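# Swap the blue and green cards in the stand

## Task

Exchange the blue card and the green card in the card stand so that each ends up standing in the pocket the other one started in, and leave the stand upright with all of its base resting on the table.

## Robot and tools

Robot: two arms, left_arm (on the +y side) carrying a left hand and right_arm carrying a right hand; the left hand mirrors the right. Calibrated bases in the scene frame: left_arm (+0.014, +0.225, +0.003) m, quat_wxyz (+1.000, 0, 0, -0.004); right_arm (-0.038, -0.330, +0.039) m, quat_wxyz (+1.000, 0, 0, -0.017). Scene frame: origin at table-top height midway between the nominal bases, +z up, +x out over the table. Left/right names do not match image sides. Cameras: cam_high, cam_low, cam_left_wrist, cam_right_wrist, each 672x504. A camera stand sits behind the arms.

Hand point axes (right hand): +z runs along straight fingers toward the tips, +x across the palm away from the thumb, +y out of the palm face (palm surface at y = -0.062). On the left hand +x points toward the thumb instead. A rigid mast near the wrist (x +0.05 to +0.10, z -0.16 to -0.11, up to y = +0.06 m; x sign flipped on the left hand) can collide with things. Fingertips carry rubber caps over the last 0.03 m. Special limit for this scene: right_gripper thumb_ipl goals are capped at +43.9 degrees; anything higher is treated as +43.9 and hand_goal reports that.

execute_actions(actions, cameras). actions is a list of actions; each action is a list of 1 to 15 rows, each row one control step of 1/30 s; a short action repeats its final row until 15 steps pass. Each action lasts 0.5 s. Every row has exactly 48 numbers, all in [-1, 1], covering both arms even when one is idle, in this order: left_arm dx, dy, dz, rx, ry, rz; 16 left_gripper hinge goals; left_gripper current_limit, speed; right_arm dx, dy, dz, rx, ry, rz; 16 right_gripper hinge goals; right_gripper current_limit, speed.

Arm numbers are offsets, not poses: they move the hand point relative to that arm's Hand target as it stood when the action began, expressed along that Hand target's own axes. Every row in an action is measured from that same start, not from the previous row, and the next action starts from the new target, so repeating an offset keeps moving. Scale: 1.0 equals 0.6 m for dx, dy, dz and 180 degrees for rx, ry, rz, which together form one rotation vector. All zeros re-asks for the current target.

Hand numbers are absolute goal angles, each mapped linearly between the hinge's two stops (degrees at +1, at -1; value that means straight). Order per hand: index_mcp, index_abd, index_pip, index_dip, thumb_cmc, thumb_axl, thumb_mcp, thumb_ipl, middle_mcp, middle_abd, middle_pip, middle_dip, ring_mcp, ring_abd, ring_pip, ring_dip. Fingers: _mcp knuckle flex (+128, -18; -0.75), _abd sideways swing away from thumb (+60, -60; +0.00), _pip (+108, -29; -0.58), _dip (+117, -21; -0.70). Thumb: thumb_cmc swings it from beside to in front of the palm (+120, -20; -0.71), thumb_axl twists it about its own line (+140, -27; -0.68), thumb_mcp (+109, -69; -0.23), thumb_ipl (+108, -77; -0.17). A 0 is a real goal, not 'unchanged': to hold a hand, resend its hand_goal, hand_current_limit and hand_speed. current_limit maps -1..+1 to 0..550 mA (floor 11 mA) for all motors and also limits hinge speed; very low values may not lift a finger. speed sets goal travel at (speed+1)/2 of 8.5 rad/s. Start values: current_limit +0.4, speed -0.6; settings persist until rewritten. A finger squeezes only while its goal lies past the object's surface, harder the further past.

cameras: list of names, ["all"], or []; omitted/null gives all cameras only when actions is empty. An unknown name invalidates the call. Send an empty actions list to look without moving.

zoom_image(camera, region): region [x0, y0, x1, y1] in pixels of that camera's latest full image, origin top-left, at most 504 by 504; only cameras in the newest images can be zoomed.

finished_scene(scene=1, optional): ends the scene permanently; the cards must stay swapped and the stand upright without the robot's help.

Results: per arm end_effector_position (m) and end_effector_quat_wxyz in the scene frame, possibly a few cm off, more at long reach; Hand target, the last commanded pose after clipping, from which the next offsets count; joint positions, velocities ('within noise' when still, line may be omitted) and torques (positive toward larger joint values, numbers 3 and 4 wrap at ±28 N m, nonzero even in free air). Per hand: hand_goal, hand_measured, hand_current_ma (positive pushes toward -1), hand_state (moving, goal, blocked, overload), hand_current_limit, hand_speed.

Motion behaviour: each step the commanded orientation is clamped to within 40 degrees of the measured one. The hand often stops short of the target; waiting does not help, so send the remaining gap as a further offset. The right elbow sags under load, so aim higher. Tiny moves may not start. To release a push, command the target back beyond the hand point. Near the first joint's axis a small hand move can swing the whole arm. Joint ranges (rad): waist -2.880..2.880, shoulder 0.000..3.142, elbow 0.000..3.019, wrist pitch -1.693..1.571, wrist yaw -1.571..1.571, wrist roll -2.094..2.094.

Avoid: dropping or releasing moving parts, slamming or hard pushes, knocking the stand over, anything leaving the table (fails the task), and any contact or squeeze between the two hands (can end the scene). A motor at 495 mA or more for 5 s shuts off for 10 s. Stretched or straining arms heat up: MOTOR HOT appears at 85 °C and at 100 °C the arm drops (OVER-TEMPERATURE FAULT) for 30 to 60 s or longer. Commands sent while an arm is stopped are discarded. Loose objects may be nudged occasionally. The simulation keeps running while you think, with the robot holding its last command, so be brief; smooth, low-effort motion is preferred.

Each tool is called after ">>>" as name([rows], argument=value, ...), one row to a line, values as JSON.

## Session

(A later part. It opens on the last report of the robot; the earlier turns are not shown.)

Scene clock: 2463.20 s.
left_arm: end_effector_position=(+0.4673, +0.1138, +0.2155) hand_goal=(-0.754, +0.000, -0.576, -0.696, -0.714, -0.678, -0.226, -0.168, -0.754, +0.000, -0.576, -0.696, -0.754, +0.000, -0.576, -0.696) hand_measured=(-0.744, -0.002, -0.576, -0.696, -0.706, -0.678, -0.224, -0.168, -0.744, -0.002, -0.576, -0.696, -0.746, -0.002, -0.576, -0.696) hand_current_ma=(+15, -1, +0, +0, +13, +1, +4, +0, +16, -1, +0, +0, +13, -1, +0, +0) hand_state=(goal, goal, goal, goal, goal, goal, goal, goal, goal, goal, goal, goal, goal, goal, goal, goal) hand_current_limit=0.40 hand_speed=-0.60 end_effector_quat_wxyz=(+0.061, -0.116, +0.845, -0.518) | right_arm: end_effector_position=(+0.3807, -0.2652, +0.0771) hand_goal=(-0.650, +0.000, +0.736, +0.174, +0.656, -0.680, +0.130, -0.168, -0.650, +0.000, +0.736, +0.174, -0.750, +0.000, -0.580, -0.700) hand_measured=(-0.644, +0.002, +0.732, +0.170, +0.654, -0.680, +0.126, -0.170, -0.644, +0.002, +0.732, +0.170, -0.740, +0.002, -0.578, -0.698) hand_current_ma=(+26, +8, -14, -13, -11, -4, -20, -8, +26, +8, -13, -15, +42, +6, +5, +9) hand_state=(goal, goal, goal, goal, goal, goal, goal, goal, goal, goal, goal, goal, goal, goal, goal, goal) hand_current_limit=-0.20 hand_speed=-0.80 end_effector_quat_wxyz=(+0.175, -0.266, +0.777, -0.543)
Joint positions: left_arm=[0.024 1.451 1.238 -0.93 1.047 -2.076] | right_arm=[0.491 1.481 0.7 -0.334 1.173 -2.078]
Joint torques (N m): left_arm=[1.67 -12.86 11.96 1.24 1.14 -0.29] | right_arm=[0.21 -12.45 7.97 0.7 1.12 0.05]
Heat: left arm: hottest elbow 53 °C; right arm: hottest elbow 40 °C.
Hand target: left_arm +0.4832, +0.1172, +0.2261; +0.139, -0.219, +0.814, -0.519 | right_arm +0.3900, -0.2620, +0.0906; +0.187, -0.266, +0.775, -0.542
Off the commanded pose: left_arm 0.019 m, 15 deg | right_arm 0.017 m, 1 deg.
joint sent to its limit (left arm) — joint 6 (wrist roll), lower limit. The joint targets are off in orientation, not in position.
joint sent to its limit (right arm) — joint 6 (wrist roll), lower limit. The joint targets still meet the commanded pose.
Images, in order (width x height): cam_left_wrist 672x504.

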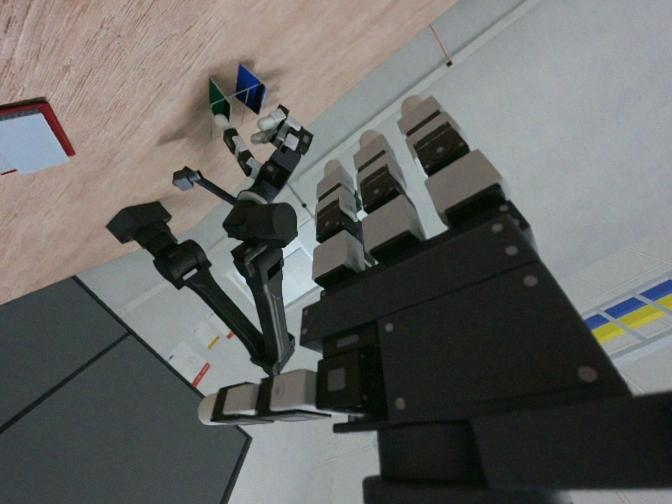

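>>> execute_actions([
  [[0,0,0,0,0,0,-0.754,0,-0.576,-0.696,-0.714,-0.678,-0.226,-0.168,-0.754,0,-0.576,-0.696,-0.754,0,-0.576,-0.696,0.4,-0.6,0,0,0,0,0,0,-0.65,0,0.737,0.174,0.657,-0.68,0.05,-0.168,-0.65,0,0.737,0.174,-0.75,0,-0.58,-0.7,-0.2,-0.8]],
  [[0,0,0,0,0,0,-0.754,0,-0.576,-0.696,-0.714,-0.678,-0.226,-0.168,-0.754,0,-0.576,-0.696,-0.754,0,-0.576,-0.696,0.4,-0.6,0,0.055,0.02,0,0,0,-0.65,0,0.737,0.174,0.657,-0.68,0.05,-0.168,-0.65,0,0.737,0.174,-0.75,0,-0.58,-0.7,-0.2,-0.8]],
], cameras=["cam_left_wrist"])

>>> zoom_image(camera="cam_left_wrist", region=[170, 30, 310, 170])

Scene clock: 2533.27 s.
left_arm: end_effector_position=(+0.4673, +0.1138, +0.2155) hand_goal=(-0.754, +0.000, -0.576, -0.696, -0.714, -0.678, -0.226, -0.168, -0.754, +0.000, -0.576, -0.696, -0.754, +0.000, -0.576, -0.696) hand_measured=(-0.744, -0.002, -0.576, -0.696, -0.706, -0.678, -0.224, -0.168, -0.744, -0.002, -0.576, -0.696, -0.746, -0.002, -0.576, -0.696) hand_current_ma=(+15, -1, +0, +0, +13, +1, +4, +0, +16, -1, +0, +0, +13, -1, +0, +0) hand_state=(goal, goal, goal, goal, goal, goal, goal, goal, goal, goal, goal, goal, goal, goal, goal, goal) hand_current_limit=0.40 hand_speed=-0.60 end_effector_quat_wxyz=(+0.061, -0.116, +0.845, -0.518) | right_arm: end_effector_position=(+0.3919, -0.2596, +0.0628) hand_goal=(-0.650, +0.000, +0.736, +0.174, +0.656, -0.680, +0.050, -0.168, -0.650, +0.000, +0.736, +0.174, -0.750, +0.000, -0.580, -0.700) hand_measured=(-0.644, +0.002, +0.732, +0.170, +0.654, -0.680, +0.052, -0.168, -0.644, +0.002, +0.732, +0.170, -0.740, +0.002, -0.578, -0.698) hand_current_ma=(+26, +8, -14, -13, -9, -4, +10, -2, +26, +8, -13, -15, +42, +6, +5, +9) hand_state=(goal, goal, goal, goal, goal, goal, goal, goal, goal, goal, goal, goal, goal, goal, goal, goal) hand_current_limit=-0.20 hand_speed=-0.80 end_effector_quat_wxyz=(+0.188, -0.256, +0.778, -0.542)
Joint positions: left_arm=[0.024 1.451 1.238 -0.93 1.047 -2.076] | right_arm=[0.491 1.536 0.7 -0.247 1.173 -2.078]
Joint torques (N m): left_arm=[1.55 -12.81 11.92 1.25 1.15 -0.28] | right_arm=[0.21 -10.4 5.35 2.15 1.06 0.05]
Heat: left arm: hottest elbow 53 °C; right arm: hottest elbow 42 °C.
Hand target: left_arm +0.4832, +0.1172, +0.2261; +0.139, -0.219, +0.814, -0.519 | right_arm +0.3901, -0.2619, +0.0556; +0.187, -0.266, +0.775, -0.542
Off the commanded pose: left_arm 0.019 m, 15 deg | right_arm 0.008 m, 1 deg.
joint sent to its limit (left arm) — joint 6 (wrist roll), lower limit. The joint targets are off in orientation, not in position.
joint sent to its limit (right arm) — joint 6 (wrist roll), lower limit. The joint targets still meet the commanded pose.
Images, in order (width x height): cam_left_wrist 672x504.

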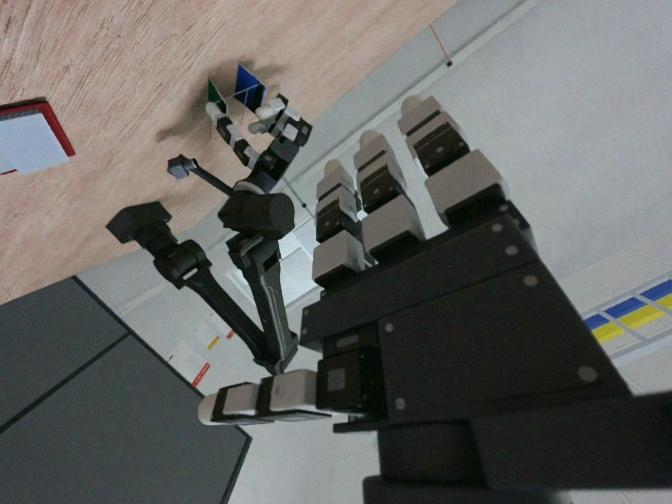

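Scaled by 3.600 from the camera's 672x504 image, which has a finer 960x720 frame.

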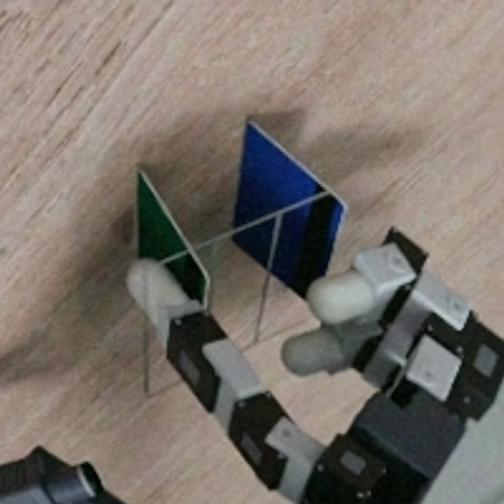

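>>> execute_actions([
  [[0,0,0,0,0,0,-0.754,0,-0.576,-0.696,-0.714,-0.678,-0.226,-0.168,-0.754,0,-0.576,-0.696,-0.754,0,-0.576,-0.696,0.4,-0.6,-0.0197,-0.0298,-0.0058,0,0,0,-0.65,0,0.737,0.174,0.657,-0.68,0.1,-0.168,-0.65,0,0.737,0.174,-0.75,0,-0.58,-0.7,-0.2,-0.9]],
  [[0,0,0,0,0,0,-0.754,0,-0.576,-0.696,-0.714,-0.678,-0.226,-0.168,-0.754,0,-0.576,-0.696,-0.754,0,-0.576,-0.696,0.4,-0.6,0,0,0,0,0,0,-0.65,0,0.737,0.174,0.657,-0.68,0.3,-0.168,-0.65,0,0.737,0.174,-0.75,0,-0.58,-0.7,-0.2,-0.97]],
  [[0,0,0,0,0,0,-0.754,0,-0.576,-0.696,-0.714,-0.678,-0.226,-0.168,-0.754,0,-0.576,-0.696,-0.754,0,-0.576,-0.696,0.4,-0.6,-0.0052,-0.011,-0.004,0,0,0,-0.65,0,0.737,0.174,0.657,-0.68,0.3,-0.168,-0.65,0,0.737,0.174,-0.75,0,-0.58,-0.7,-0.2,-0.97]],
  [[0,0,0,0,0,0,-0.754,0,-0.576,-0.696,-0.714,-0.678,-0.226,-0.168,-0.754,0,-0.576,-0.696,-0.754,0,-0.576,-0.696,0.4,-0.6,-0.0052,-0.011,-0.004,0,0,0,-0.65,0,0.737,0.174,0.657,-0.68,0.3,-0.168,-0.65,0,0.737,0.174,-0.75,0,-0.58,-0.7,-0.2,-0.97]],
  [[0,0,0,0,0,0,-0.754,0,-0.576,-0.696,-0.714,-0.678,-0.226,-0.168,-0.754,0,-0.576,-0.696,-0.754,0,-0.576,-0.696,0.4,-0.6,-0.0052,-0.011,-0.004,0,0,0,-0.65,0,0.737,0.174,0.657,-0.68,0.3,-0.168,-0.65,0,0.737,0.174,-0.75,0,-0.58,-0.7,-0.2,-0.97]],
], cameras=["cam_left_wrist"])

>>> zoom_image(camera="cam_left_wrist", region=[170, 30, 310, 170])

Scene clock: 2585.90 s.
left_arm: end_effector_position=(+0.4673, +0.1138, +0.2155) hand_goal=(-0.754, +0.000, -0.576, -0.696, -0.714, -0.678, -0.226, -0.168, -0.754, +0.000, -0.576, -0.696, -0.754, +0.000, -0.576, -0.696) hand_measured=(-0.744, -0.002, -0.576, -0.696, -0.706, -0.678, -0.224, -0.168, -0.744, -0.002, -0.576, -0.696, -0.746, -0.002, -0.576, -0.696) hand_current_ma=(+15, -1, +0, +0, +13, +1, +4, +0, +16, -1, +0, +0, +13, -1, +0, +0) hand_state=(goal, goal, goal, goal, goal, goal, goal, goal, goal, goal, goal, goal, goal, goal, goal, goal) hand_current_limit=0.40 hand_speed=-0.60 end_effector_quat_wxyz=(+0.061, -0.116, +0.845, -0.518) | right_arm: end_effector_position=(+0.3883, -0.2614, +0.0710) hand_goal=(-0.650, +0.000, +0.736, +0.174, +0.656, -0.680, +0.300, -0.168, -0.650, +0.000, +0.736, +0.174, -0.750, +0.000, -0.580, -0.700) hand_measured=(-0.644, +0.002, +0.732, +0.170, +0.654, -0.680, +0.284, -0.168, -0.644, +0.002, +0.732, +0.170, -0.740, +0.002, -0.578, -0.698) hand_current_ma=(+26, +8, -14, -13, -9, -4, -91, -4, +26, +8, -13, -15, +42, +6, +5, +9) hand_state=(goal, goal, goal, goal, goal, goal, goal, goal, goal, goal, goal, goal, goal, goal, goal, goal) hand_current_limit=-0.20 hand_speed=-0.97 end_effector_quat_wxyz=(+0.163, -0.273, +0.776, -0.545)
Joint positions: left_arm=[0.024 1.451 1.238 -0.93 1.047 -2.076] | right_arm=[0.491 1.524 0.735 -0.354 1.173 -2.078]
Joint torques (N m): left_arm=[1.55 -12.86 11.93 1.21 1.15 -0.29] | right_arm=[0.5 -13.45 9.59 0.7 1.16 0.04]
Heat: left arm: hottest elbow 54 °C; right arm: hottest elbow 40 °C.
Hand target: left_arm +0.4832, +0.1172, +0.2261; +0.139, -0.219, +0.814, -0.519 | right_arm +0.4085, -0.2512, +0.0946; +0.187, -0.266, +0.775, -0.542
Off the commanded pose: left_arm 0.019 m, 15 deg | right_arm 0.033 m, 3 deg.
joint sent to its limit (left arm) — joint 6 (wrist roll), lower limit. The joint targets are off in orientation, not in position.
joint sent to its limit (right arm) — joint 6 (wrist roll), lower limit. The joint targets still meet the commanded pose.
Images, in order (width x height): cam_left_wrist 672x504.

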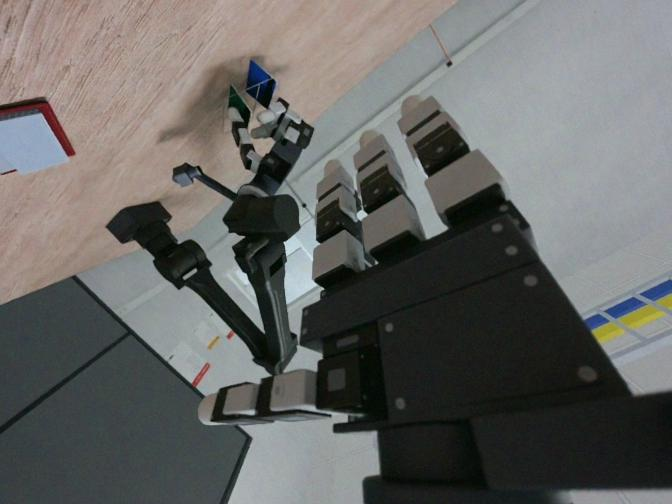

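Scaled by 3.600 from the camera's 672x504 image, which has a finer 960x720 frame.

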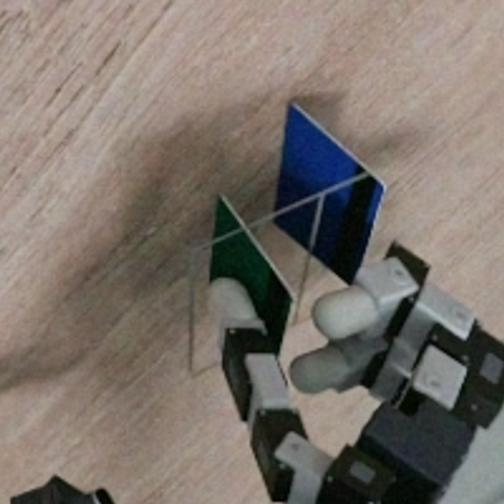

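>>> execute_actions([
  [[0,0,0,0,0,0,-0.754,0,-0.576,-0.696,-0.714,-0.678,-0.226,-0.168,-0.754,0,-0.576,-0.696,-0.754,0,-0.576,-0.696,0.4,-0.6,-0.002,-0.009,0.0004,0,0,0,-0.65,0,0.737,0.174,0.657,-0.68,0.36,-0.168,-0.65,0,0.737,0.174,-0.75,0,-0.58,-0.7,-0.2,-0.97]],
  [[0,0,0,0,0,0,-0.754,0,-0.576,-0.696,-0.714,-0.678,-0.226,-0.168,-0.754,0,-0.576,-0.696,-0.754,0,-0.576,-0.696,0.4,-0.6,-0.002,-0.009,0.0004,0,0,0,-0.65,0,0.737,0.174,0.657,-0.68,0.36,-0.168,-0.65,0,0.737,0.174,-0.75,0,-0.58,-0.7,-0.2,-0.97]],
  [[0,0,0,0,0,0,-0.754,0,-0.576,-0.696,-0.714,-0.678,-0.226,-0.168,-0.754,0,-0.576,-0.696,-0.754,0,-0.576,-0.696,0.4,-0.6,-0.002,-0.009,0.0004,0,0,0,-0.65,0,0.737,0.174,0.657,-0.68,0.36,-0.168,-0.65,0,0.737,0.174,-0.75,0,-0.58,-0.7,-0.2,-0.97]],
], cameras=["cam_left_wrist"])

>>> zoom_image(camera="cam_left_wrist", region=[190, 30, 330, 170])

Scene clock: 2621.77 s.
left_arm: end_effector_position=(+0.4673, +0.1138, +0.2155) hand_goal=(-0.754, +0.000, -0.576, -0.696, -0.714, -0.678, -0.226, -0.168, -0.754, +0.000, -0.576, -0.696, -0.754, +0.000, -0.576, -0.696) hand_measured=(-0.744, -0.002, -0.576, -0.696, -0.706, -0.678, -0.224, -0.168, -0.744, -0.002, -0.576, -0.696, -0.746, -0.002, -0.576, -0.696) hand_current_ma=(+15, -1, +0, +0, +13, +1, +4, +0, +16, -1, +0, +0, +13, -1, +0, +0) hand_state=(goal, goal, goal, goal, goal, goal, goal, goal, goal, goal, goal, goal, goal, goal, goal, goal) hand_current_limit=0.40 hand_speed=-0.60 end_effector_quat_wxyz=(+0.061, -0.116, +0.845, -0.518) | right_arm: end_effector_position=(+0.3937, -0.2588, +0.0842) hand_goal=(-0.650, +0.000, +0.736, +0.174, +0.656, -0.680, +0.360, -0.168, -0.650, +0.000, +0.736, +0.174, -0.750, +0.000, -0.580, -0.700) hand_measured=(-0.644, +0.002, +0.732, +0.170, +0.654, -0.680, +0.346, -0.170, -0.644, +0.002, +0.734, +0.172, -0.740, +0.002, -0.578, -0.698) hand_current_ma=(+26, +8, -14, -12, -5, -4, -80, -10, +26, +8, -12, -10, +42, +6, +5, +9) hand_state=(goal, goal, goal, goal, goal, goal, goal, goal, goal, goal, goal, goal, goal, goal, goal, goal) hand_current_limit=-0.20 hand_speed=-0.97 end_effector_quat_wxyz=(+0.162, -0.274, +0.775, -0.545)
Joint positions: left_arm=[0.024 1.451 1.238 -0.93 1.047 -2.076] | right_arm=[0.491 1.509 0.767 -0.403 1.173 -2.078]
Joint torques (N m): left_arm=[1.49 -12.92 11.9 1.22 1.14 -0.28] | right_arm=[-0.5 -13.63 10 0.69 1.13 0.04]
Heat: left arm: hottest elbow 54 °C; right arm: hottest elbow 47 °C.
Hand target: left_arm +0.4832, +0.1172, +0.2261; +0.139, -0.219, +0.814, -0.519 | right_arm +0.4150, -0.2539, +0.1095; +0.187, -0.266, +0.775, -0.542
Off the commanded pose: left_arm 0.019 m, 15 deg | right_arm 0.034 m, 3 deg.
joint sent to its limit (left arm) — joint 6 (wrist roll), lower limit. The joint targets are off in orientation, not in position.
joint sent to its limit (right arm) — joint 6 (wrist roll), lower limit. The joint targets still meet the commanded pose.
Images, in order (width x height): cam_left_wrist 672x504.

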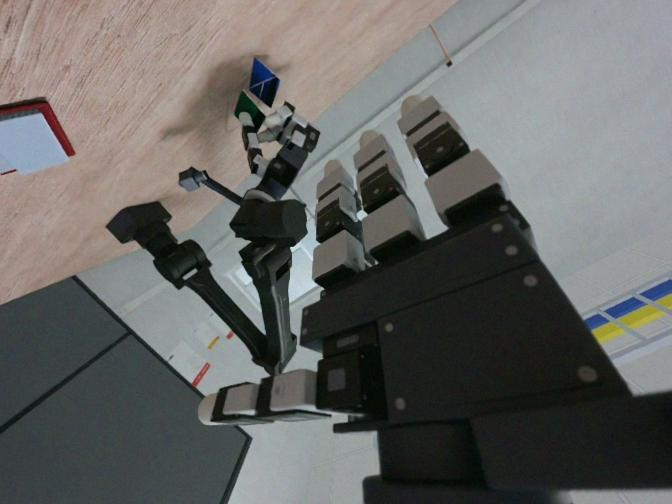

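Scaled by 3.600 from the camera's 672x504 image, which has a finer 960x720 frame.

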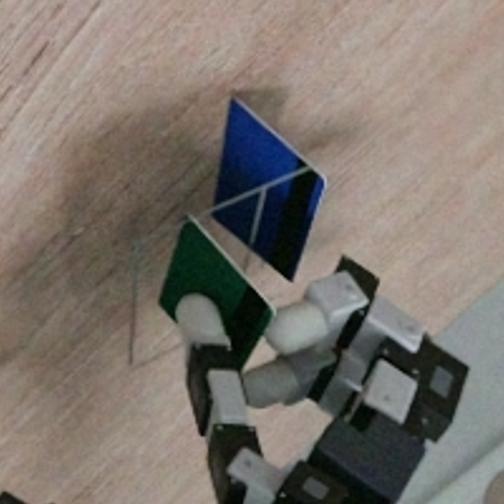

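>>> execute_actions([
  [[0,0,0,0,0,0,-0.754,0,-0.576,-0.696,-0.714,-0.678,-0.226,-0.168,-0.754,0,-0.576,-0.696,-0.754,0,-0.576,-0.696,0.4,-0.6,0,0,0,0,0,0,-0.589,0,0.737,-0.116,0.657,-0.68,0.36,-0.168,-0.589,0,0.737,-0.116,-0.75,0,-0.58,-0.7,-0.2,-0.8]],
  [[0,0,0,0,0,0,-0.754,0,-0.576,-0.696,-0.714,-0.678,-0.226,-0.168,-0.754,0,-0.576,-0.696,-0.754,0,-0.576,-0.696,0.4,-0.6,0,0,0,0,0,0,-0.521,0,0.752,-0.406,0.657,-0.68,0.36,-0.168,-0.521,0,0.752,-0.406,-0.75,0,-0.58,-0.7,-0.2,-0.8]],
  [[0,0,0,0,0,0,-0.754,0,-0.576,-0.696,-0.714,-0.678,-0.226,-0.168,-0.754,0,-0.576,-0.696,-0.754,0,-0.576,-0.696,0.4,-0.6,0,0,0,0,0,0,-0.459,0,0.781,-0.696,0.657,-0.68,0.36,-0.168,-0.459,0,0.781,-0.696,-0.75,0,-0.58,-0.7,-0.2,-0.8]],
], cameras=["cam_left_wrist"])

>>> zoom_image(camera="cam_left_wrist", region=[190, 30, 330, 170])

Scene clock: 2659.93 s.
left_arm: end_effector_position=(+0.4673, +0.1138, +0.2155) hand_goal=(-0.754, +0.000, -0.576, -0.696, -0.714, -0.678, -0.226, -0.168, -0.754, +0.000, -0.576, -0.696, -0.754, +0.000, -0.576, -0.696) hand_measured=(-0.744, -0.002, -0.576, -0.696, -0.706, -0.678, -0.224, -0.168, -0.744, -0.002, -0.576, -0.696, -0.746, -0.002, -0.576, -0.696) hand_current_ma=(+15, -1, +0, +0, +13, +1, +4, +0, +16, -1, +0, +0, +13, -1, +0, +0) hand_state=(goal, goal, goal, goal, goal, goal, goal, goal, goal, goal, goal, goal, goal, goal, goal, goal) hand_current_limit=0.40 hand_speed=-0.60 end_effector_quat_wxyz=(+0.061, -0.116, +0.845, -0.518) | right_arm: end_effector_position=(+0.3936, -0.2588, +0.0842) hand_goal=(-0.460, +0.000, +0.780, -0.696, +0.656, -0.680, +0.360, -0.168, -0.460, +0.000, +0.780, -0.696, -0.750, +0.000, -0.580, -0.700) hand_measured=(-0.458, +0.002, +0.774, -0.694, +0.654, -0.680, +0.354, -0.172, -0.458, +0.002, +0.774, -0.694, -0.740, +0.002, -0.578, -0.698) hand_current_ma=(+8, +8, -23, +10, -5, -4, -37, -16, +8, +8, -22, +11, +42, +6, +5, +9) hand_state=(goal, goal, goal, goal, goal, goal, goal, goal, goal, goal, goal, goal, goal, goal, goal, goal) hand_current_limit=-0.20 hand_speed=-0.80 end_effector_quat_wxyz=(+0.162, -0.274, +0.775, -0.545)
Joint positions: left_arm=[0.024 1.451 1.238 -0.93 1.047 -2.076] | right_arm=[0.491 1.509 0.767 -0.403 1.173 -2.078]
Joint torques (N m): left_arm=[1.67 -12.86 11.95 1.21 1.14 -0.29] | right_arm=[-0.5 -13.63 10 0.68 1.11 0.04]
Heat: left arm: hottest elbow 54 °C; right arm: hottest elbow 45 °C.
Hand target: left_arm +0.4832, +0.1172, +0.2261; +0.139, -0.219, +0.814, -0.519 | right_arm +0.4150, -0.2538, +0.1095; +0.187, -0.266, +0.775, -0.542
Off the commanded pose: left_arm 0.019 m, 15 deg | right_arm 0.033 m, 3 deg.
joint sent to its limit (left arm) — joint 6 (wrist roll), lower limit. The joint targets are off in orientation, not in position.
joint sent to its limit (right arm) — joint 6 (wrist roll), lower limit. The joint targets still meet the commanded pose.
Images, in order (width x height): cam_left_wrist 672x504.

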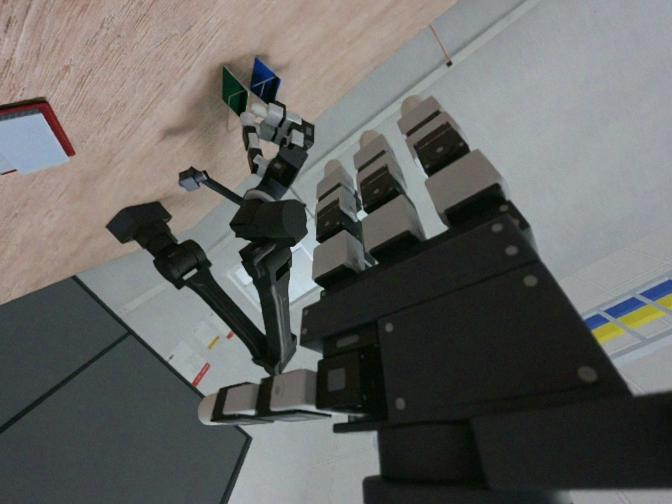

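Scaled by 3.600 from the camera's 672x504 image, which has a finer 960x720 frame.

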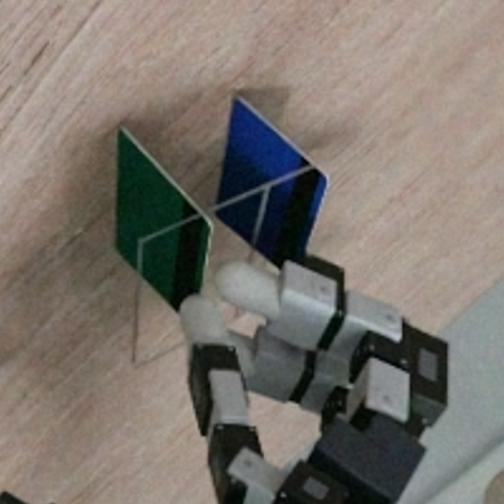

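>>> execute_actions([
  [[0,0,0,0,0,0,-0.754,0,-0.576,-0.696,-0.714,-0.678,-0.226,-0.168,-0.754,0,-0.576,-0.696,-0.754,0,-0.576,-0.696,0.4,-0.6,0,-0.047,-0.017,0,0,0,-0.6,0,0.78,-0.2,0.657,-0.68,0.3,-0.168,-0.6,0,0.78,-0.2,-0.75,0,-0.58,-0.7,-0.2,-0.7]],
  [[0,0,0,0,0,0,-0.754,0,-0.576,-0.696,-0.714,-0.678,-0.226,-0.168,-0.754,0,-0.576,-0.696,-0.754,0,-0.576,-0.696,0.4,-0.6,0.005,-0.012,0.075,0,0,0,-0.75,0,0.85,0.609,0.657,-0.68,0,-0.168,-0.75,0,0.85,0.609,-0.75,0,-0.58,-0.7,0,-0.5]],
], cameras=["cam_left_wrist"])

>>> zoom_image(camera="cam_left_wrist", region=[190, 30, 330, 170])

Scene clock: 2738.77 s.
left_arm: end_effector_position=(+0.4673, +0.1138, +0.2155) hand_goal=(-0.754, +0.000, -0.576, -0.696, -0.714, -0.678, -0.226, -0.168, -0.754, +0.000, -0.576, -0.696, -0.754, +0.000, -0.576, -0.696) hand_measured=(-0.744, -0.002, -0.576, -0.696, -0.706, -0.678, -0.224, -0.168, -0.744, -0.002, -0.576, -0.696, -0.746, -0.002, -0.576, -0.696) hand_current_ma=(+15, -1, +0, +0, +13, +1, +4, +0, +16, -1, +0, +0, +13, -1, +0, +0) hand_state=(goal, goal, goal, goal, goal, goal, goal, goal, goal, goal, goal, goal, goal, goal, goal, goal) hand_current_limit=0.40 hand_speed=-0.60 end_effector_quat_wxyz=(+0.061, -0.116, +0.845, -0.518) | right_arm: end_effector_position=(+0.4170, -0.2991, +0.1168) hand_goal=(-0.750, +0.000, +0.850, +0.608, +0.656, -0.680, +0.000, -0.168, -0.750, +0.000, +0.850, +0.608, -0.750, +0.000, -0.580, -0.700) hand_measured=(-0.738, +0.002, +0.846, +0.604, +0.654, -0.680, +0.002, -0.170, -0.736, +0.002, +0.846, +0.604, -0.740, +0.002, -0.578, -0.698) hand_current_ma=(+56, +8, -20, -14, -5, -4, +13, -10, +59, +8, -18, -15, +42, +6, +5, +9) hand_state=(goal, goal, goal, goal, goal, goal, goal, goal, goal, goal, goal, goal, goal, goal, goal, goal) hand_current_limit=0.00 hand_speed=-0.50 end_effector_quat_wxyz=(+0.140, -0.228, +0.793, -0.548)
Joint positions: left_arm=[0.024 1.451 1.238 -0.93 1.047 -2.076] | right_arm=[0.379 1.481 0.846 -0.492 1.16 -2.078]
Joint torques (N m): left_arm=[1.61 -12.81 11.92 1.21 1.15 -0.28] | right_arm=[0.44 -10.75 10.84 1.32 1.02 0.05]
Heat: left arm: hottest elbow 54 °C; right arm: hottest elbow 47 °C.
Hand target: left_arm +0.4832, +0.1172, +0.2261; +0.139, -0.219, +0.814, -0.519 | right_arm +0.4402, -0.2910, +0.1309; +0.187, -0.266, +0.775, -0.542
Off the commanded pose: left_arm 0.019 m, 15 deg | right_arm 0.028 m, 7 deg.
joint sent to its limit (left arm) — joint 6 (wrist roll), lower limit. The joint targets are off in orientation, not in position.
joint sent to its limit (right arm) — joint 6 (wrist roll), lower limit. The joint targets are off in orientation, not in position.
Images, in order (width x height): cam_left_wrist 672x504.

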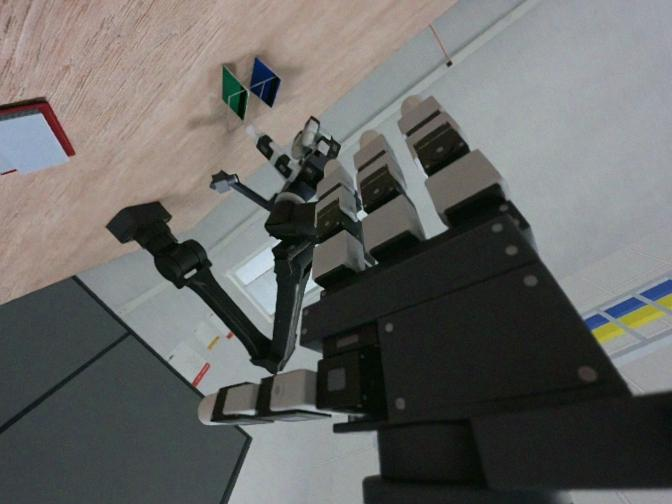

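Scaled by 3.600 from the camera's 672x504 image, which has a finer 960x720 frame.

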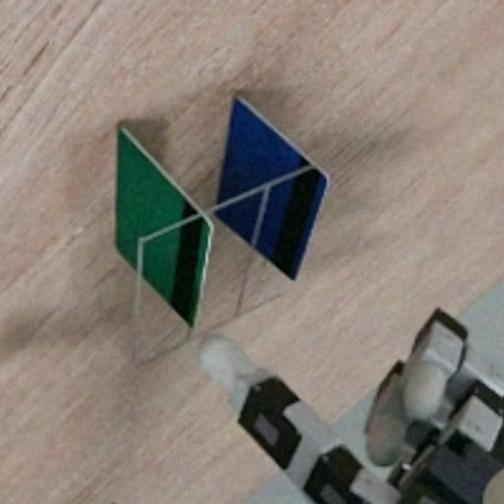

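>>> execute_actions([
  [[0,0,0,0,0,0,-0.754,0,-0.576,-0.696,-0.714,-0.678,-0.226,-0.168,-0.754,0,-0.576,-0.696,-0.754,0,-0.576,-0.696,0.4,-0.6,0.0272,0.0253,-0.0207,0,0,0,-0.75,0,0.85,0.609,0.657,-0.68,0,-0.168,-0.75,0,0.85,0.609,-0.75,0,-0.58,-0.7,0,-0.5]],
  [[0,0,0,0,0,0,-0.754,0,-0.576,-0.696,-0.714,-0.678,-0.226,-0.168,-0.754,0,-0.576,-0.696,-0.754,0,-0.576,-0.696,0.4,-0.6,0,0.02,0.0073,0,0,0,-0.75,0,0.85,0.609,0.657,-0.68,0,-0.168,-0.75,0,0.85,0.609,-0.75,0,-0.58,-0.7,0,-0.5]],
], cameras=["cam_left_wrist"])

>>> zoom_image(camera="cam_left_wrist", region=[190, 30, 330, 170])

Scene clock: 2765.60 s.
left_arm: end_effector_position=(+0.4673, +0.1138, +0.2155) hand_goal=(-0.754, +0.000, -0.576, -0.696, -0.714, -0.678, -0.226, -0.168, -0.754, +0.000, -0.576, -0.696, -0.754, +0.000, -0.576, -0.696) hand_measured=(-0.744, -0.002, -0.576, -0.696, -0.706, -0.678, -0.224, -0.168, -0.744, -0.002, -0.576, -0.696, -0.746, -0.002, -0.576, -0.696) hand_current_ma=(+15, -1, +0, +0, +13, +1, +4, +0, +16, -1, +0, +0, +13, -1, +0, +0) hand_state=(goal, goal, goal, goal, goal, goal, goal, goal, goal, goal, goal, goal, goal, goal, goal, goal) hand_current_limit=0.40 hand_speed=-0.60 end_effector_quat_wxyz=(+0.061, -0.116, +0.845, -0.518) | right_arm: end_effector_position=(+0.4183, -0.2908, +0.1124) hand_goal=(-0.750, +0.000, +0.850, +0.608, +0.656, -0.680, +0.000, -0.168, -0.750, +0.000, +0.850, +0.608, -0.750, +0.000, -0.580, -0.700) hand_measured=(-0.738, +0.002, +0.846, +0.604, +0.654, -0.680, +0.002, -0.170, -0.736, +0.002, +0.846, +0.604, -0.740, +0.002, -0.578, -0.698) hand_current_ma=(+56, +8, -19, -14, -5, -4, +12, -10, +59, +8, -18, -15, +42, +6, +5, +9) hand_state=(goal, goal, goal, goal, goal, goal, goal, goal, goal, goal, goal, goal, goal, goal, goal, goal) hand_current_limit=0.00 hand_speed=-0.50 end_effector_quat_wxyz=(+0.160, -0.224, +0.792, -0.546)
Joint positions: left_arm=[0.024 1.451 1.238 -0.93 1.047 -2.076] | right_arm=[0.395 1.481 0.822 -0.432 1.16 -2.078]
Joint torques (N m): left_arm=[1.67 -12.92 11.92 1.26 1.16 -0.29] | right_arm=[1.03 -11.69 6.19 1.77 1.02 0.05]
Heat: left arm: hottest elbow 54 °C; right arm: hottest elbow 50 °C.
Hand target: left_arm +0.4832, +0.1172, +0.2261; +0.139, -0.219, +0.814, -0.519 | right_arm +0.4171, -0.2877, +0.1081; +0.187, -0.266, +0.775, -0.542
Off the commanded pose: left_arm 0.019 m, 15 deg | right_arm 0.005 m, 6 deg.
joint sent to its limit (left arm) — joint 6 (wrist roll), lower limit. The joint targets are off in orientation, not in position.
joint sent to its limit (right arm) — joint 6 (wrist roll), lower limit. The joint targets are off in orientation, not in position.
Images, in order (width x height): cam_left_wrist 672x504.

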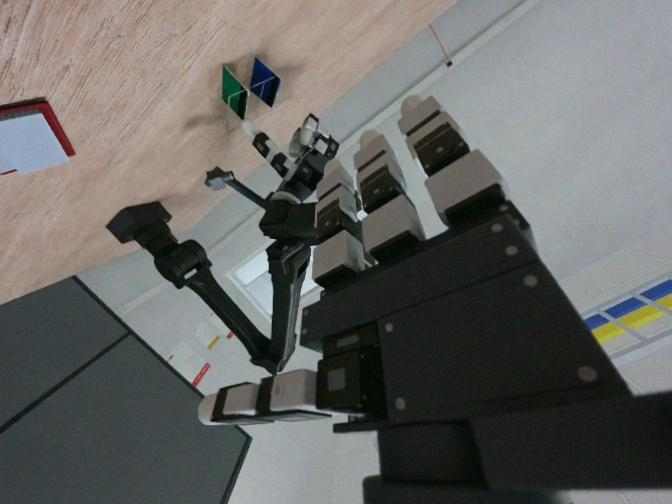

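Scaled by 3.600 from the camera's 672x504 image, which has a finer 960x720 frame.

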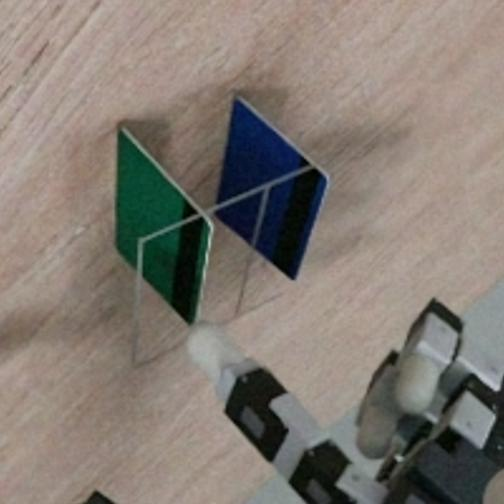

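>>> execute_actions([
  [[0,0,0,0,0,0,-0.754,0,-0.576,-0.696,-0.714,-0.678,-0.226,-0.168,-0.754,0,-0.576,-0.696,-0.754,0,-0.576,-0.696,0.4,-0.6,0.0037,0.0368,0.0063,0,0,0,-0.75,0,0.85,0.609,0.657,-0.68,0,-0.168,-0.75,0,0.85,0.609,-0.75,0,-0.58,-0.7,0,-0.5]],
  [[0,0,0,0,0,0,-0.754,0,-0.576,-0.696,-0.714,-0.678,-0.226,-0.168,-0.754,0,-0.576,-0.696,-0.754,0,-0.576,-0.696,0.4,-0.6,0,0.0173,0.0063,0,0,0,-0.75,0,0.85,0.609,0.657,-0.68,0,-0.168,-0.75,0,0.85,0.609,-0.75,0,-0.58,-0.7,0,-0.5]],
], cameras=["cam_left_wrist"])

>>> zoom_image(camera="cam_left_wrist", region=[190, 30, 330, 170])

Scene clock: 2784.83 s.
left_arm: end_effector_position=(+0.4673, +0.1138, +0.2155) hand_goal=(-0.754, +0.000, -0.576, -0.696, -0.714, -0.678, -0.226, -0.168, -0.754, +0.000, -0.576, -0.696, -0.754, +0.000, -0.576, -0.696) hand_measured=(-0.744, -0.002, -0.576, -0.696, -0.706, -0.678, -0.224, -0.168, -0.744, -0.002, -0.576, -0.696, -0.746, -0.002, -0.576, -0.696) hand_current_ma=(+15, -1, +0, +0, +13, +1, +4, +0, +16, -1, +0, +0, +13, -1, +0, +0) hand_state=(goal, goal, goal, goal, goal, goal, goal, goal, goal, goal, goal, goal, goal, goal, goal, goal) hand_current_limit=0.40 hand_speed=-0.60 end_effector_quat_wxyz=(+0.061, -0.116, +0.845, -0.518) | right_arm: end_effector_position=(+0.4146, -0.2897, +0.0830) hand_goal=(-0.750, +0.000, +0.850, +0.608, +0.656, -0.680, +0.000, -0.168, -0.750, +0.000, +0.850, +0.608, -0.750, +0.000, -0.580, -0.700) hand_measured=(-0.738, +0.002, +0.846, +0.604, +0.654, -0.680, +0.002, -0.170, -0.736, +0.002, +0.846, +0.604, -0.740, +0.002, -0.578, -0.698) hand_current_ma=(+56, +8, -19, -14, -5, -4, +12, -10, +59, +8, -18, -15, +42, +6, +5, +9) hand_state=(goal, goal, goal, goal, goal, goal, goal, goal, goal, goal, goal, goal, goal, goal, goal, goal) hand_current_limit=0.00 hand_speed=-0.50 end_effector_quat_wxyz=(+0.165, -0.224, +0.791, -0.545)
Joint positions: left_arm=[0.024 1.451 1.238 -0.93 1.047 -2.076] | right_arm=[0.401 1.529 0.773 -0.326 1.16 -2.078]
Joint torques (N m): left_arm=[1.73 -12.86 11.95 1.22 1.14 -0.28] | right_arm=[1.2 -10.81 5.87 1.94 1.05 0.06]
Heat: left arm: hottest elbow 54 °C; right arm: hottest elbow 47 °C.
Hand target: left_arm +0.4832, +0.1172, +0.2261; +0.139, -0.219, +0.814, -0.519 | right_arm +0.4129, -0.2859, +0.0750; +0.187, -0.266, +0.775, -0.542
Off the commanded pose: left_arm 0.019 m, 15 deg | right_arm 0.009 m, 6 deg.
joint sent to its limit (left arm) — joint 6 (wrist roll), lower limit. The joint targets are off in orientation, not in position.
joint sent to its limit (right arm) — joint 6 (wrist roll), lower limit. The joint targets are off in orientation, not in position.
Images, in order (width x height): cam_left_wrist 672x504.

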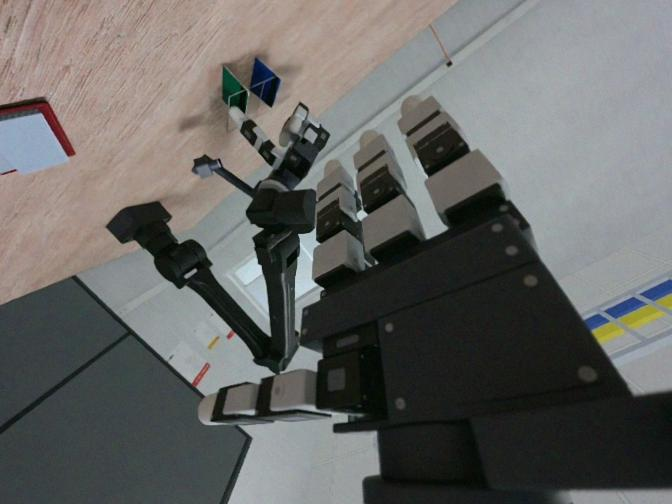

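Scaled by 3.600 from the camera's 672x504 image, which has a finer 960x720 frame.

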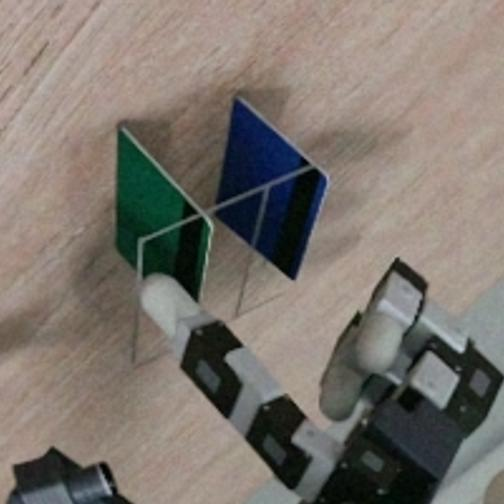

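>>> execute_actions([
  [[0,0,0,0,0,0,-0.754,0,-0.576,-0.696,-0.714,-0.678,-0.226,-0.168,-0.754,0,-0.576,-0.696,-0.754,0,-0.576,-0.696,0.4,-0.6,0,0.0274,0.01,0,0,0,-0.75,0,0.85,0.609,0.657,-0.68,0,-0.168,-0.75,0,0.85,0.609,-0.75,0,-0.58,-0.7,0,-0.5]],
  [[0,0,0,0,0,0,-0.754,0,-0.576,-0.696,-0.714,-0.678,-0.226,-0.168,-0.754,0,-0.576,-0.696,-0.754,0,-0.576,-0.696,0.4,-0.6,0,0.02,0.007,0,0,0,-0.75,0,0.85,0.609,0.657,-0.68,0,-0.168,-0.75,0,0.85,0.609,-0.75,0,-0.58,-0.7,0,-0.5]],
], cameras=["cam_left_wrist"])

>>> zoom_image(camera="cam_left_wrist", region=[190, 30, 330, 170])

Scene clock: 2801.07 s.
left_arm: end_effector_position=(+0.4673, +0.1138, +0.2155) hand_goal=(-0.754, +0.000, -0.576, -0.696, -0.714, -0.678, -0.226, -0.168, -0.754, +0.000, -0.576, -0.696, -0.754, +0.000, -0.576, -0.696) hand_measured=(-0.744, -0.002, -0.576, -0.696, -0.706, -0.678, -0.224, -0.168, -0.744, -0.002, -0.576, -0.696, -0.746, -0.002, -0.576, -0.696) hand_current_ma=(+15, -1, +0, +0, +13, +1, +4, +0, +16, -1, +0, +0, +13, -1, +0, +0) hand_state=(goal, goal, goal, goal, goal, goal, goal, goal, goal, goal, goal, goal, goal, goal, goal, goal) hand_current_limit=0.40 hand_speed=-0.60 end_effector_quat_wxyz=(+0.061, -0.116, +0.845, -0.518) | right_arm: end_effector_position=(+0.4156, -0.2891, +0.0532) hand_goal=(-0.750, +0.000, +0.850, +0.608, +0.656, -0.680, +0.000, -0.168, -0.750, +0.000, +0.850, +0.608, -0.750, +0.000, -0.580, -0.700) hand_measured=(-0.738, +0.002, +0.846, +0.604, +0.654, -0.680, +0.002, -0.168, -0.736, +0.002, +0.846, +0.604, -0.740, +0.002, -0.578, -0.698) hand_current_ma=(+56, +8, -19, -14, -6, -4, +13, -2, +59, +8, -18, -15, +42, +6, +5, +9) hand_state=(goal, goal, goal, goal, goal, goal, goal, goal, goal, goal, goal, goal, goal, goal, goal, goal) hand_current_limit=0.00 hand_speed=-0.50 end_effector_quat_wxyz=(+0.166, -0.223, +0.791, -0.545)
Joint positions: left_arm=[0.024 1.451 1.238 -0.93 1.047 -2.076] | right_arm=[0.401 1.6 0.749 -0.229 1.16 -2.078]
Joint torques (N m): left_arm=[1.55 -12.86 11.9 1.26 1.14 -0.28] | right_arm=[1.2 -11.16 5.27 1.92 1.05 0.05]
Heat: left arm: hottest elbow 54 °C; right arm: hottest elbow 45 °C.
Hand target: left_arm +0.4832, +0.1172, +0.2261; +0.139, -0.219, +0.814, -0.519 | right_arm +0.4128, -0.2857, +0.0447; +0.187, -0.266, +0.775, -0.542
Off the commanded pose: left_arm 0.019 m, 15 deg | right_arm 0.009 m, 6 deg.
joint sent to its limit (left arm) — joint 6 (wrist roll), lower limit. The joint targets are off in orientation, not in position.
joint sent to its limit (right arm) — joint 6 (wrist roll), lower limit. The joint targets are off in orientation, not in position.
Images, in order (width x height): cam_left_wrist 672x504.

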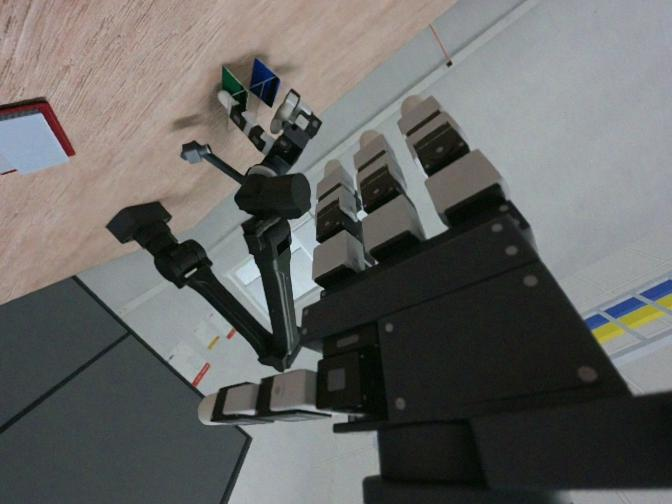

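Scaled by 3.600 from the camera's 672x504 image, which has a finer 960x720 frame.

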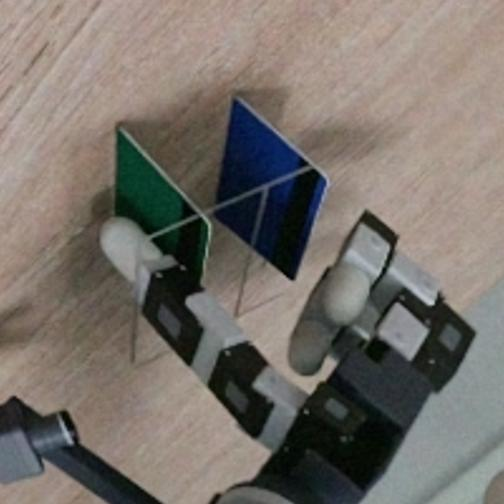

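>>> execute_actions([
  [[0,0,0,0,0,0,-0.754,0,-0.576,-0.696,-0.714,-0.678,-0.226,-0.168,-0.754,0,-0.576,-0.696,-0.754,0,-0.576,-0.696,0.4,-0.6,0,0,0,0,0,0,-0.75,0,0.85,0.609,0.657,-0.68,0.1,-0.168,-0.75,0,0.85,0.609,-0.75,0,-0.58,-0.7,-0.2,-0.9]],
  [[0,0,0,0,0,0,-0.754,0,-0.576,-0.696,-0.714,-0.678,-0.226,-0.168,-0.754,0,-0.576,-0.696,-0.754,0,-0.576,-0.696,0.4,-0.6,-0.0152,-0.034,-0.0042,0,0,0,-0.75,0,0.85,0.609,0.657,-0.68,0.12,-0.168,-0.75,0,0.85,0.609,-0.75,0,-0.58,-0.7,-0.2,-0.97]],
  [[0,0,0,0,0,0,-0.754,0,-0.576,-0.696,-0.714,-0.678,-0.226,-0.168,-0.754,0,-0.576,-0.696,-0.754,0,-0.576,-0.696,0.4,-0.6,-0.0115,-0.0258,-0.002,0,0,0,-0.75,0,0.85,0.609,0.657,-0.68,0.22,-0.168,-0.75,0,0.85,0.609,-0.75,0,-0.58,-0.7,-0.2,-0.97]],
  [[0,0,0,0,0,0,-0.754,0,-0.576,-0.696,-0.714,-0.678,-0.226,-0.168,-0.754,0,-0.576,-0.696,-0.754,0,-0.576,-0.696,0.4,-0.6,-0.0027,-0.0163,-0.0037,0,0,0,-0.75,0,0.85,0.609,0.657,-0.68,0.22,-0.168,-0.75,0,0.85,0.609,-0.75,0,-0.58,-0.7,-0.2,-0.97]],
], cameras=["cam_left_wrist"])

>>> zoom_image(camera="cam_left_wrist", region=[190, 30, 330, 170])

Scene clock: 2841.83 s.
left_arm: end_effector_position=(+0.4673, +0.1138, +0.2155) hand_goal=(-0.754, +0.000, -0.576, -0.696, -0.714, -0.678, -0.226, -0.168, -0.754, +0.000, -0.576, -0.696, -0.754, +0.000, -0.576, -0.696) hand_measured=(-0.744, -0.002, -0.576, -0.696, -0.706, -0.678, -0.224, -0.168, -0.744, -0.002, -0.576, -0.696, -0.746, -0.002, -0.576, -0.696) hand_current_ma=(+15, -1, +0, +0, +13, +1, +4, +0, +16, -1, +0, +0, +13, -1, +0, +0) hand_state=(goal, goal, goal, goal, goal, goal, goal, goal, goal, goal, goal, goal, goal, goal, goal, goal) hand_current_limit=0.40 hand_speed=-0.60 end_effector_quat_wxyz=(+0.061, -0.116, +0.845, -0.518) | right_arm: end_effector_position=(+0.4115, -0.2901, +0.0656) hand_goal=(-0.750, +0.000, +0.850, +0.608, +0.656, -0.680, +0.220, -0.168, -0.750, +0.000, +0.850, +0.608, -0.750, +0.000, -0.580, -0.700) hand_measured=(-0.738, +0.002, +0.846, +0.604, +0.656, -0.680, +0.206, -0.168, -0.736, +0.002, +0.846, +0.604, -0.740, +0.002, -0.578, -0.698) hand_current_ma=(+56, +8, -19, -14, -4, -4, -82, -3, +59, +8, -18, -15, +42, +6, +5, +9) hand_state=(goal, goal, goal, goal, goal, goal, goal, goal, goal, goal, goal, goal, goal, goal, goal, goal) hand_current_limit=-0.20 hand_speed=-0.97 end_effector_quat_wxyz=(+0.141, -0.241, +0.790, -0.546)
Joint positions: left_arm=[0.024 1.451 1.238 -0.93 1.047 -2.076] | right_arm=[0.402 1.578 0.787 -0.35 1.16 -2.078]
Joint torques (N m): left_arm=[1.55 -12.86 11.93 1.21 1.15 -0.28] | right_arm=[0.38 -14.33 9.59 0.7 1.24 0.05]
Heat: left arm: hottest elbow 54 °C; right arm: hottest elbow 41 °C.
Hand target: left_arm +0.4832, +0.1172, +0.2261; +0.139, -0.219, +0.814, -0.519 | right_arm +0.4329, -0.2829, +0.0897; +0.187, -0.266, +0.775, -0.542
Off the commanded pose: left_arm 0.019 m, 15 deg | right_arm 0.033 m, 6 deg.
joint sent to its limit (left arm) — joint 6 (wrist roll), lower limit. The joint targets are off in orientation, not in position.
joint sent to its limit (right arm) — joint 6 (wrist roll), lower limit. The joint targets are off in orientation, not in position.
Images, in order (width x height): cam_left_wrist 672x504.

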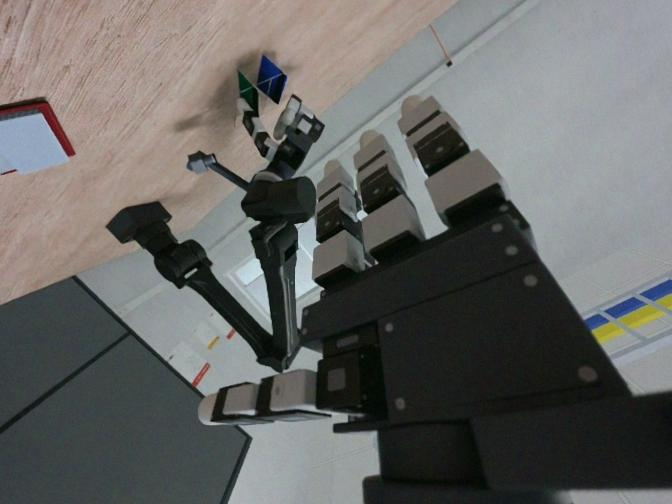

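Scaled by 3.600 from the camera's 672x504 image, which has a finer 960x720 frame.

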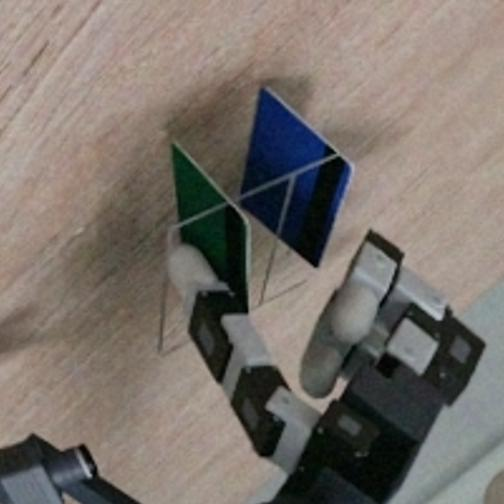

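>>> execute_actions([
  [[0,0,0,0,0,0,-0.754,0,-0.576,-0.696,-0.714,-0.678,-0.226,-0.168,-0.754,0,-0.576,-0.696,-0.754,0,-0.576,-0.696,0.4,-0.6,-0.0013,-0.0098,-0.0025,0,0,0,-0.75,0,0.85,0.609,0.657,-0.68,0.26,-0.168,-0.75,0,0.85,0.609,-0.75,0,-0.58,-0.7,-0.2,-0.97]],
  [[0,0,0,0,0,0,-0.754,0,-0.576,-0.696,-0.714,-0.678,-0.226,-0.168,-0.754,0,-0.576,-0.696,-0.754,0,-0.576,-0.696,0.4,-0.6,-0.0013,-0.0098,-0.0025,0,0,0,-0.75,0,0.85,0.609,0.657,-0.68,0.28,-0.168,-0.75,0,0.85,0.609,-0.75,0,-0.58,-0.7,-0.2,-0.97]],
], cameras=["cam_left_wrist"])

>>> zoom_image(camera="cam_left_wrist", region=[190, 30, 330, 170])

Scene clock: 2856.20 s.
left_arm: end_effector_position=(+0.4673, +0.1138, +0.2155) hand_goal=(-0.754, +0.000, -0.576, -0.696, -0.714, -0.678, -0.226, -0.168, -0.754, +0.000, -0.576, -0.696, -0.754, +0.000, -0.576, -0.696) hand_measured=(-0.744, -0.002, -0.576, -0.696, -0.706, -0.678, -0.224, -0.168, -0.744, -0.002, -0.576, -0.696, -0.746, -0.002, -0.576, -0.696) hand_current_ma=(+15, -1, +0, +0, +13, +1, +4, +0, +16, -1, +0, +0, +13, -1, +0, +0) hand_state=(goal, goal, goal, goal, goal, goal, goal, goal, goal, goal, goal, goal, goal, goal, goal, goal) hand_current_limit=0.40 hand_speed=-0.60 end_effector_quat_wxyz=(+0.061, -0.116, +0.845, -0.518) | right_arm: end_effector_position=(+0.4131, -0.2895, +0.0760) hand_goal=(-0.750, +0.000, +0.850, +0.608, +0.656, -0.680, +0.280, -0.168, -0.750, +0.000, +0.850, +0.608, -0.750, +0.000, -0.580, -0.700) hand_measured=(-0.738, +0.002, +0.846, +0.604, +0.656, -0.680, +0.266, -0.168, -0.736, +0.002, +0.846, +0.604, -0.740, +0.002, -0.578, -0.698) hand_current_ma=(+56, +8, -19, -14, -4, -4, -82, -4, +59, +8, -18, -15, +42, +6, +5, +9) hand_state=(goal, goal, goal, goal, goal, goal, goal, goal, goal, goal, goal, goal, goal, goal, goal, goal) hand_current_limit=-0.20 hand_speed=-0.97 end_effector_quat_wxyz=(+0.140, -0.242, +0.789, -0.547)
Joint positions: left_arm=[0.024 1.451 1.238 -0.93 1.047 -2.076] | right_arm=[0.402 1.56 0.803 -0.387 1.16 -2.078]
Joint torques (N m): left_arm=[1.49 -12.86 11.95 1.21 1.14 -0.29] | right_arm=[0.26 -14.45 9.91 0.69 1.24 0.05]
Heat: left arm: hottest elbow 54 °C; right arm: hottest elbow 45 °C.
Hand target: left_arm +0.4832, +0.1172, +0.2261; +0.139, -0.219, +0.814, -0.519 | right_arm +0.4348, -0.2829, +0.1018; +0.187, -0.266, +0.775, -0.542
Off the commanded pose: left_arm 0.019 m, 15 deg | right_arm 0.034 m, 6 deg.
joint sent to its limit (left arm) — joint 6 (wrist roll), lower limit. The joint targets are off in orientation, not in position.
joint sent to its limit (right arm) — joint 6 (wrist roll), lower limit. The joint targets are off in orientation, not in position.
Images, in order (width x height): cam_left_wrist 672x504.

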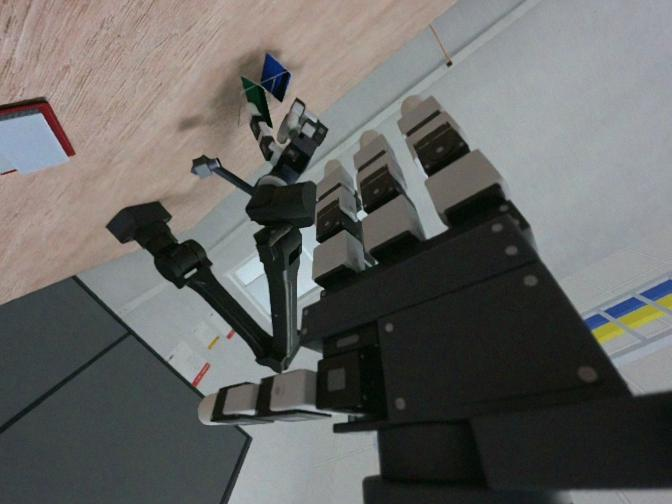

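Scaled by 3.600 from the camera's 672x504 image, which has a finer 960x720 frame.

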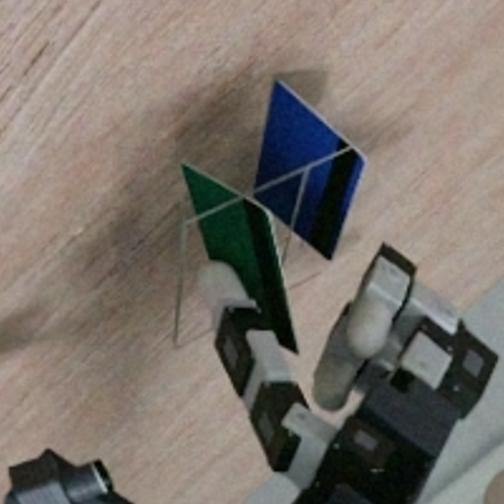

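>>> execute_actions([
  [[0,0,0,0,0,0,-0.754,0,-0.576,-0.696,-0.714,-0.678,-0.226,-0.168,-0.754,0,-0.576,-0.696,-0.754,0,-0.576,-0.696,0.4,-0.6,0.014,0.03,0.012,0,0,0,-0.75,0,0.85,0.609,0.657,-0.68,0.26,-0.168,-0.75,0,0.85,0.609,-0.75,0,-0.58,-0.7,-0.2,-0.97]],
  [[0,0,0,0,0,0,-0.754,0,-0.576,-0.696,-0.714,-0.678,-0.226,-0.168,-0.754,0,-0.576,-0.696,-0.754,0,-0.576,-0.696,0.4,-0.6,0.013,0.026,0.01,0,0,0,-0.75,0,0.85,0.609,0.657,-0.68,0.24,-0.168,-0.75,0,0.85,0.609,-0.75,0,-0.58,-0.7,-0.2,-0.97]],
  [[0,0,0,0,0,0,-0.754,0,-0.576,-0.696,-0.714,-0.678,-0.226,-0.168,-0.754,0,-0.576,-0.696,-0.754,0,-0.576,-0.696,0.4,-0.6,0,0.02,0.008,0,0,0,-0.75,0,0.85,0.609,0.657,-0.68,0.2,-0.168,-0.75,0,0.85,0.609,-0.75,0,-0.58,-0.7,-0.2,-0.95]],
], cameras=["cam_left_wrist"])

>>> zoom_image(camera="cam_left_wrist", region=[190, 30, 330, 170])

Scene clock: 2886.17 s.
left_arm: end_effector_position=(+0.4673, +0.1138, +0.2155) hand_goal=(-0.754, +0.000, -0.576, -0.696, -0.714, -0.678, -0.226, -0.168, -0.754, +0.000, -0.576, -0.696, -0.754, +0.000, -0.576, -0.696) hand_measured=(-0.744, -0.002, -0.576, -0.696, -0.706, -0.678, -0.224, -0.168, -0.744, -0.002, -0.576, -0.696, -0.746, -0.002, -0.576, -0.696) hand_current_ma=(+15, -1, +0, +0, +13, +1, +4, +0, +16, -1, +0, +0, +13, -1, +0, +0) hand_state=(goal, goal, goal, goal, goal, goal, goal, goal, goal, goal, goal, goal, goal, goal, goal, goal) hand_current_limit=0.40 hand_speed=-0.60 end_effector_quat_wxyz=(+0.061, -0.116, +0.845, -0.518) | right_arm: end_effector_position=(+0.4238, -0.2877, +0.0606) hand_goal=(-0.750, +0.000, +0.850, +0.608, +0.656, -0.680, +0.200, -0.168, -0.750, +0.000, +0.850, +0.608, -0.750, +0.000, -0.580, -0.700) hand_measured=(-0.738, +0.002, +0.846, +0.604, +0.658, -0.680, +0.200, -0.168, -0.736, +0.002, +0.846, +0.604, -0.740, +0.002, -0.578, -0.698) hand_current_ma=(+56, +8, -19, -14, +9, +4, +5, -4, +59, +8, -18, -15, +42, +6, +5, +9) hand_state=(goal, goal, goal, goal, goal, goal, goal, goal, goal, goal, goal, goal, goal, goal, goal, goal) hand_current_limit=-0.20 hand_speed=-0.95 end_effector_quat_wxyz=(+0.163, -0.223, +0.793, -0.543)
Joint positions: left_arm=[0.024 1.451 1.238 -0.93 1.047 -2.076] | right_arm=[0.396 1.601 0.782 -0.263 1.156 -2.079]
Joint torques (N m): left_arm=[1.61 -12.86 11.92 1.22 1.14 -0.28] | right_arm=[-0.5 -11.52 5.56 1.92 1.06 0.07]
Heat: left arm: hottest elbow 55 °C; right arm: hottest elbow 50 °C.
Hand target: left_arm +0.4832, +0.1172, +0.2261; +0.139, -0.219, +0.814, -0.519 | right_arm +0.4230, -0.2938, +0.0528; +0.187, -0.266, +0.775, -0.542
Off the commanded pose: left_arm 0.019 m, 15 deg | right_arm 0.010 m, 6 deg.
joint sent to its limit (left arm) — joint 6 (wrist roll), lower limit. The joint targets are off in orientation, not in position.
joint sent to its limit (right arm) — joint 6 (wrist roll), lower limit. The joint targets are off in orientation, not in position.
Images, in order (width x height): cam_left_wrist 672x504.

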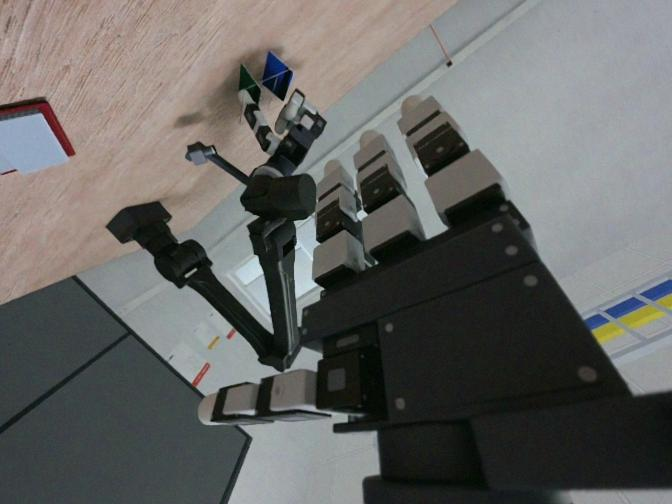

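Scaled by 3.600 from the camera's 672x504 image, which has a finer 960x720 frame.

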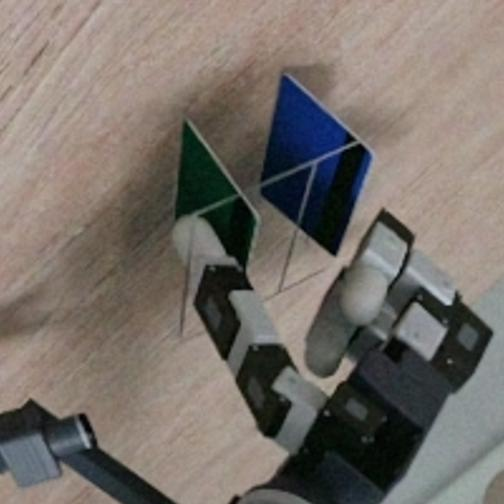

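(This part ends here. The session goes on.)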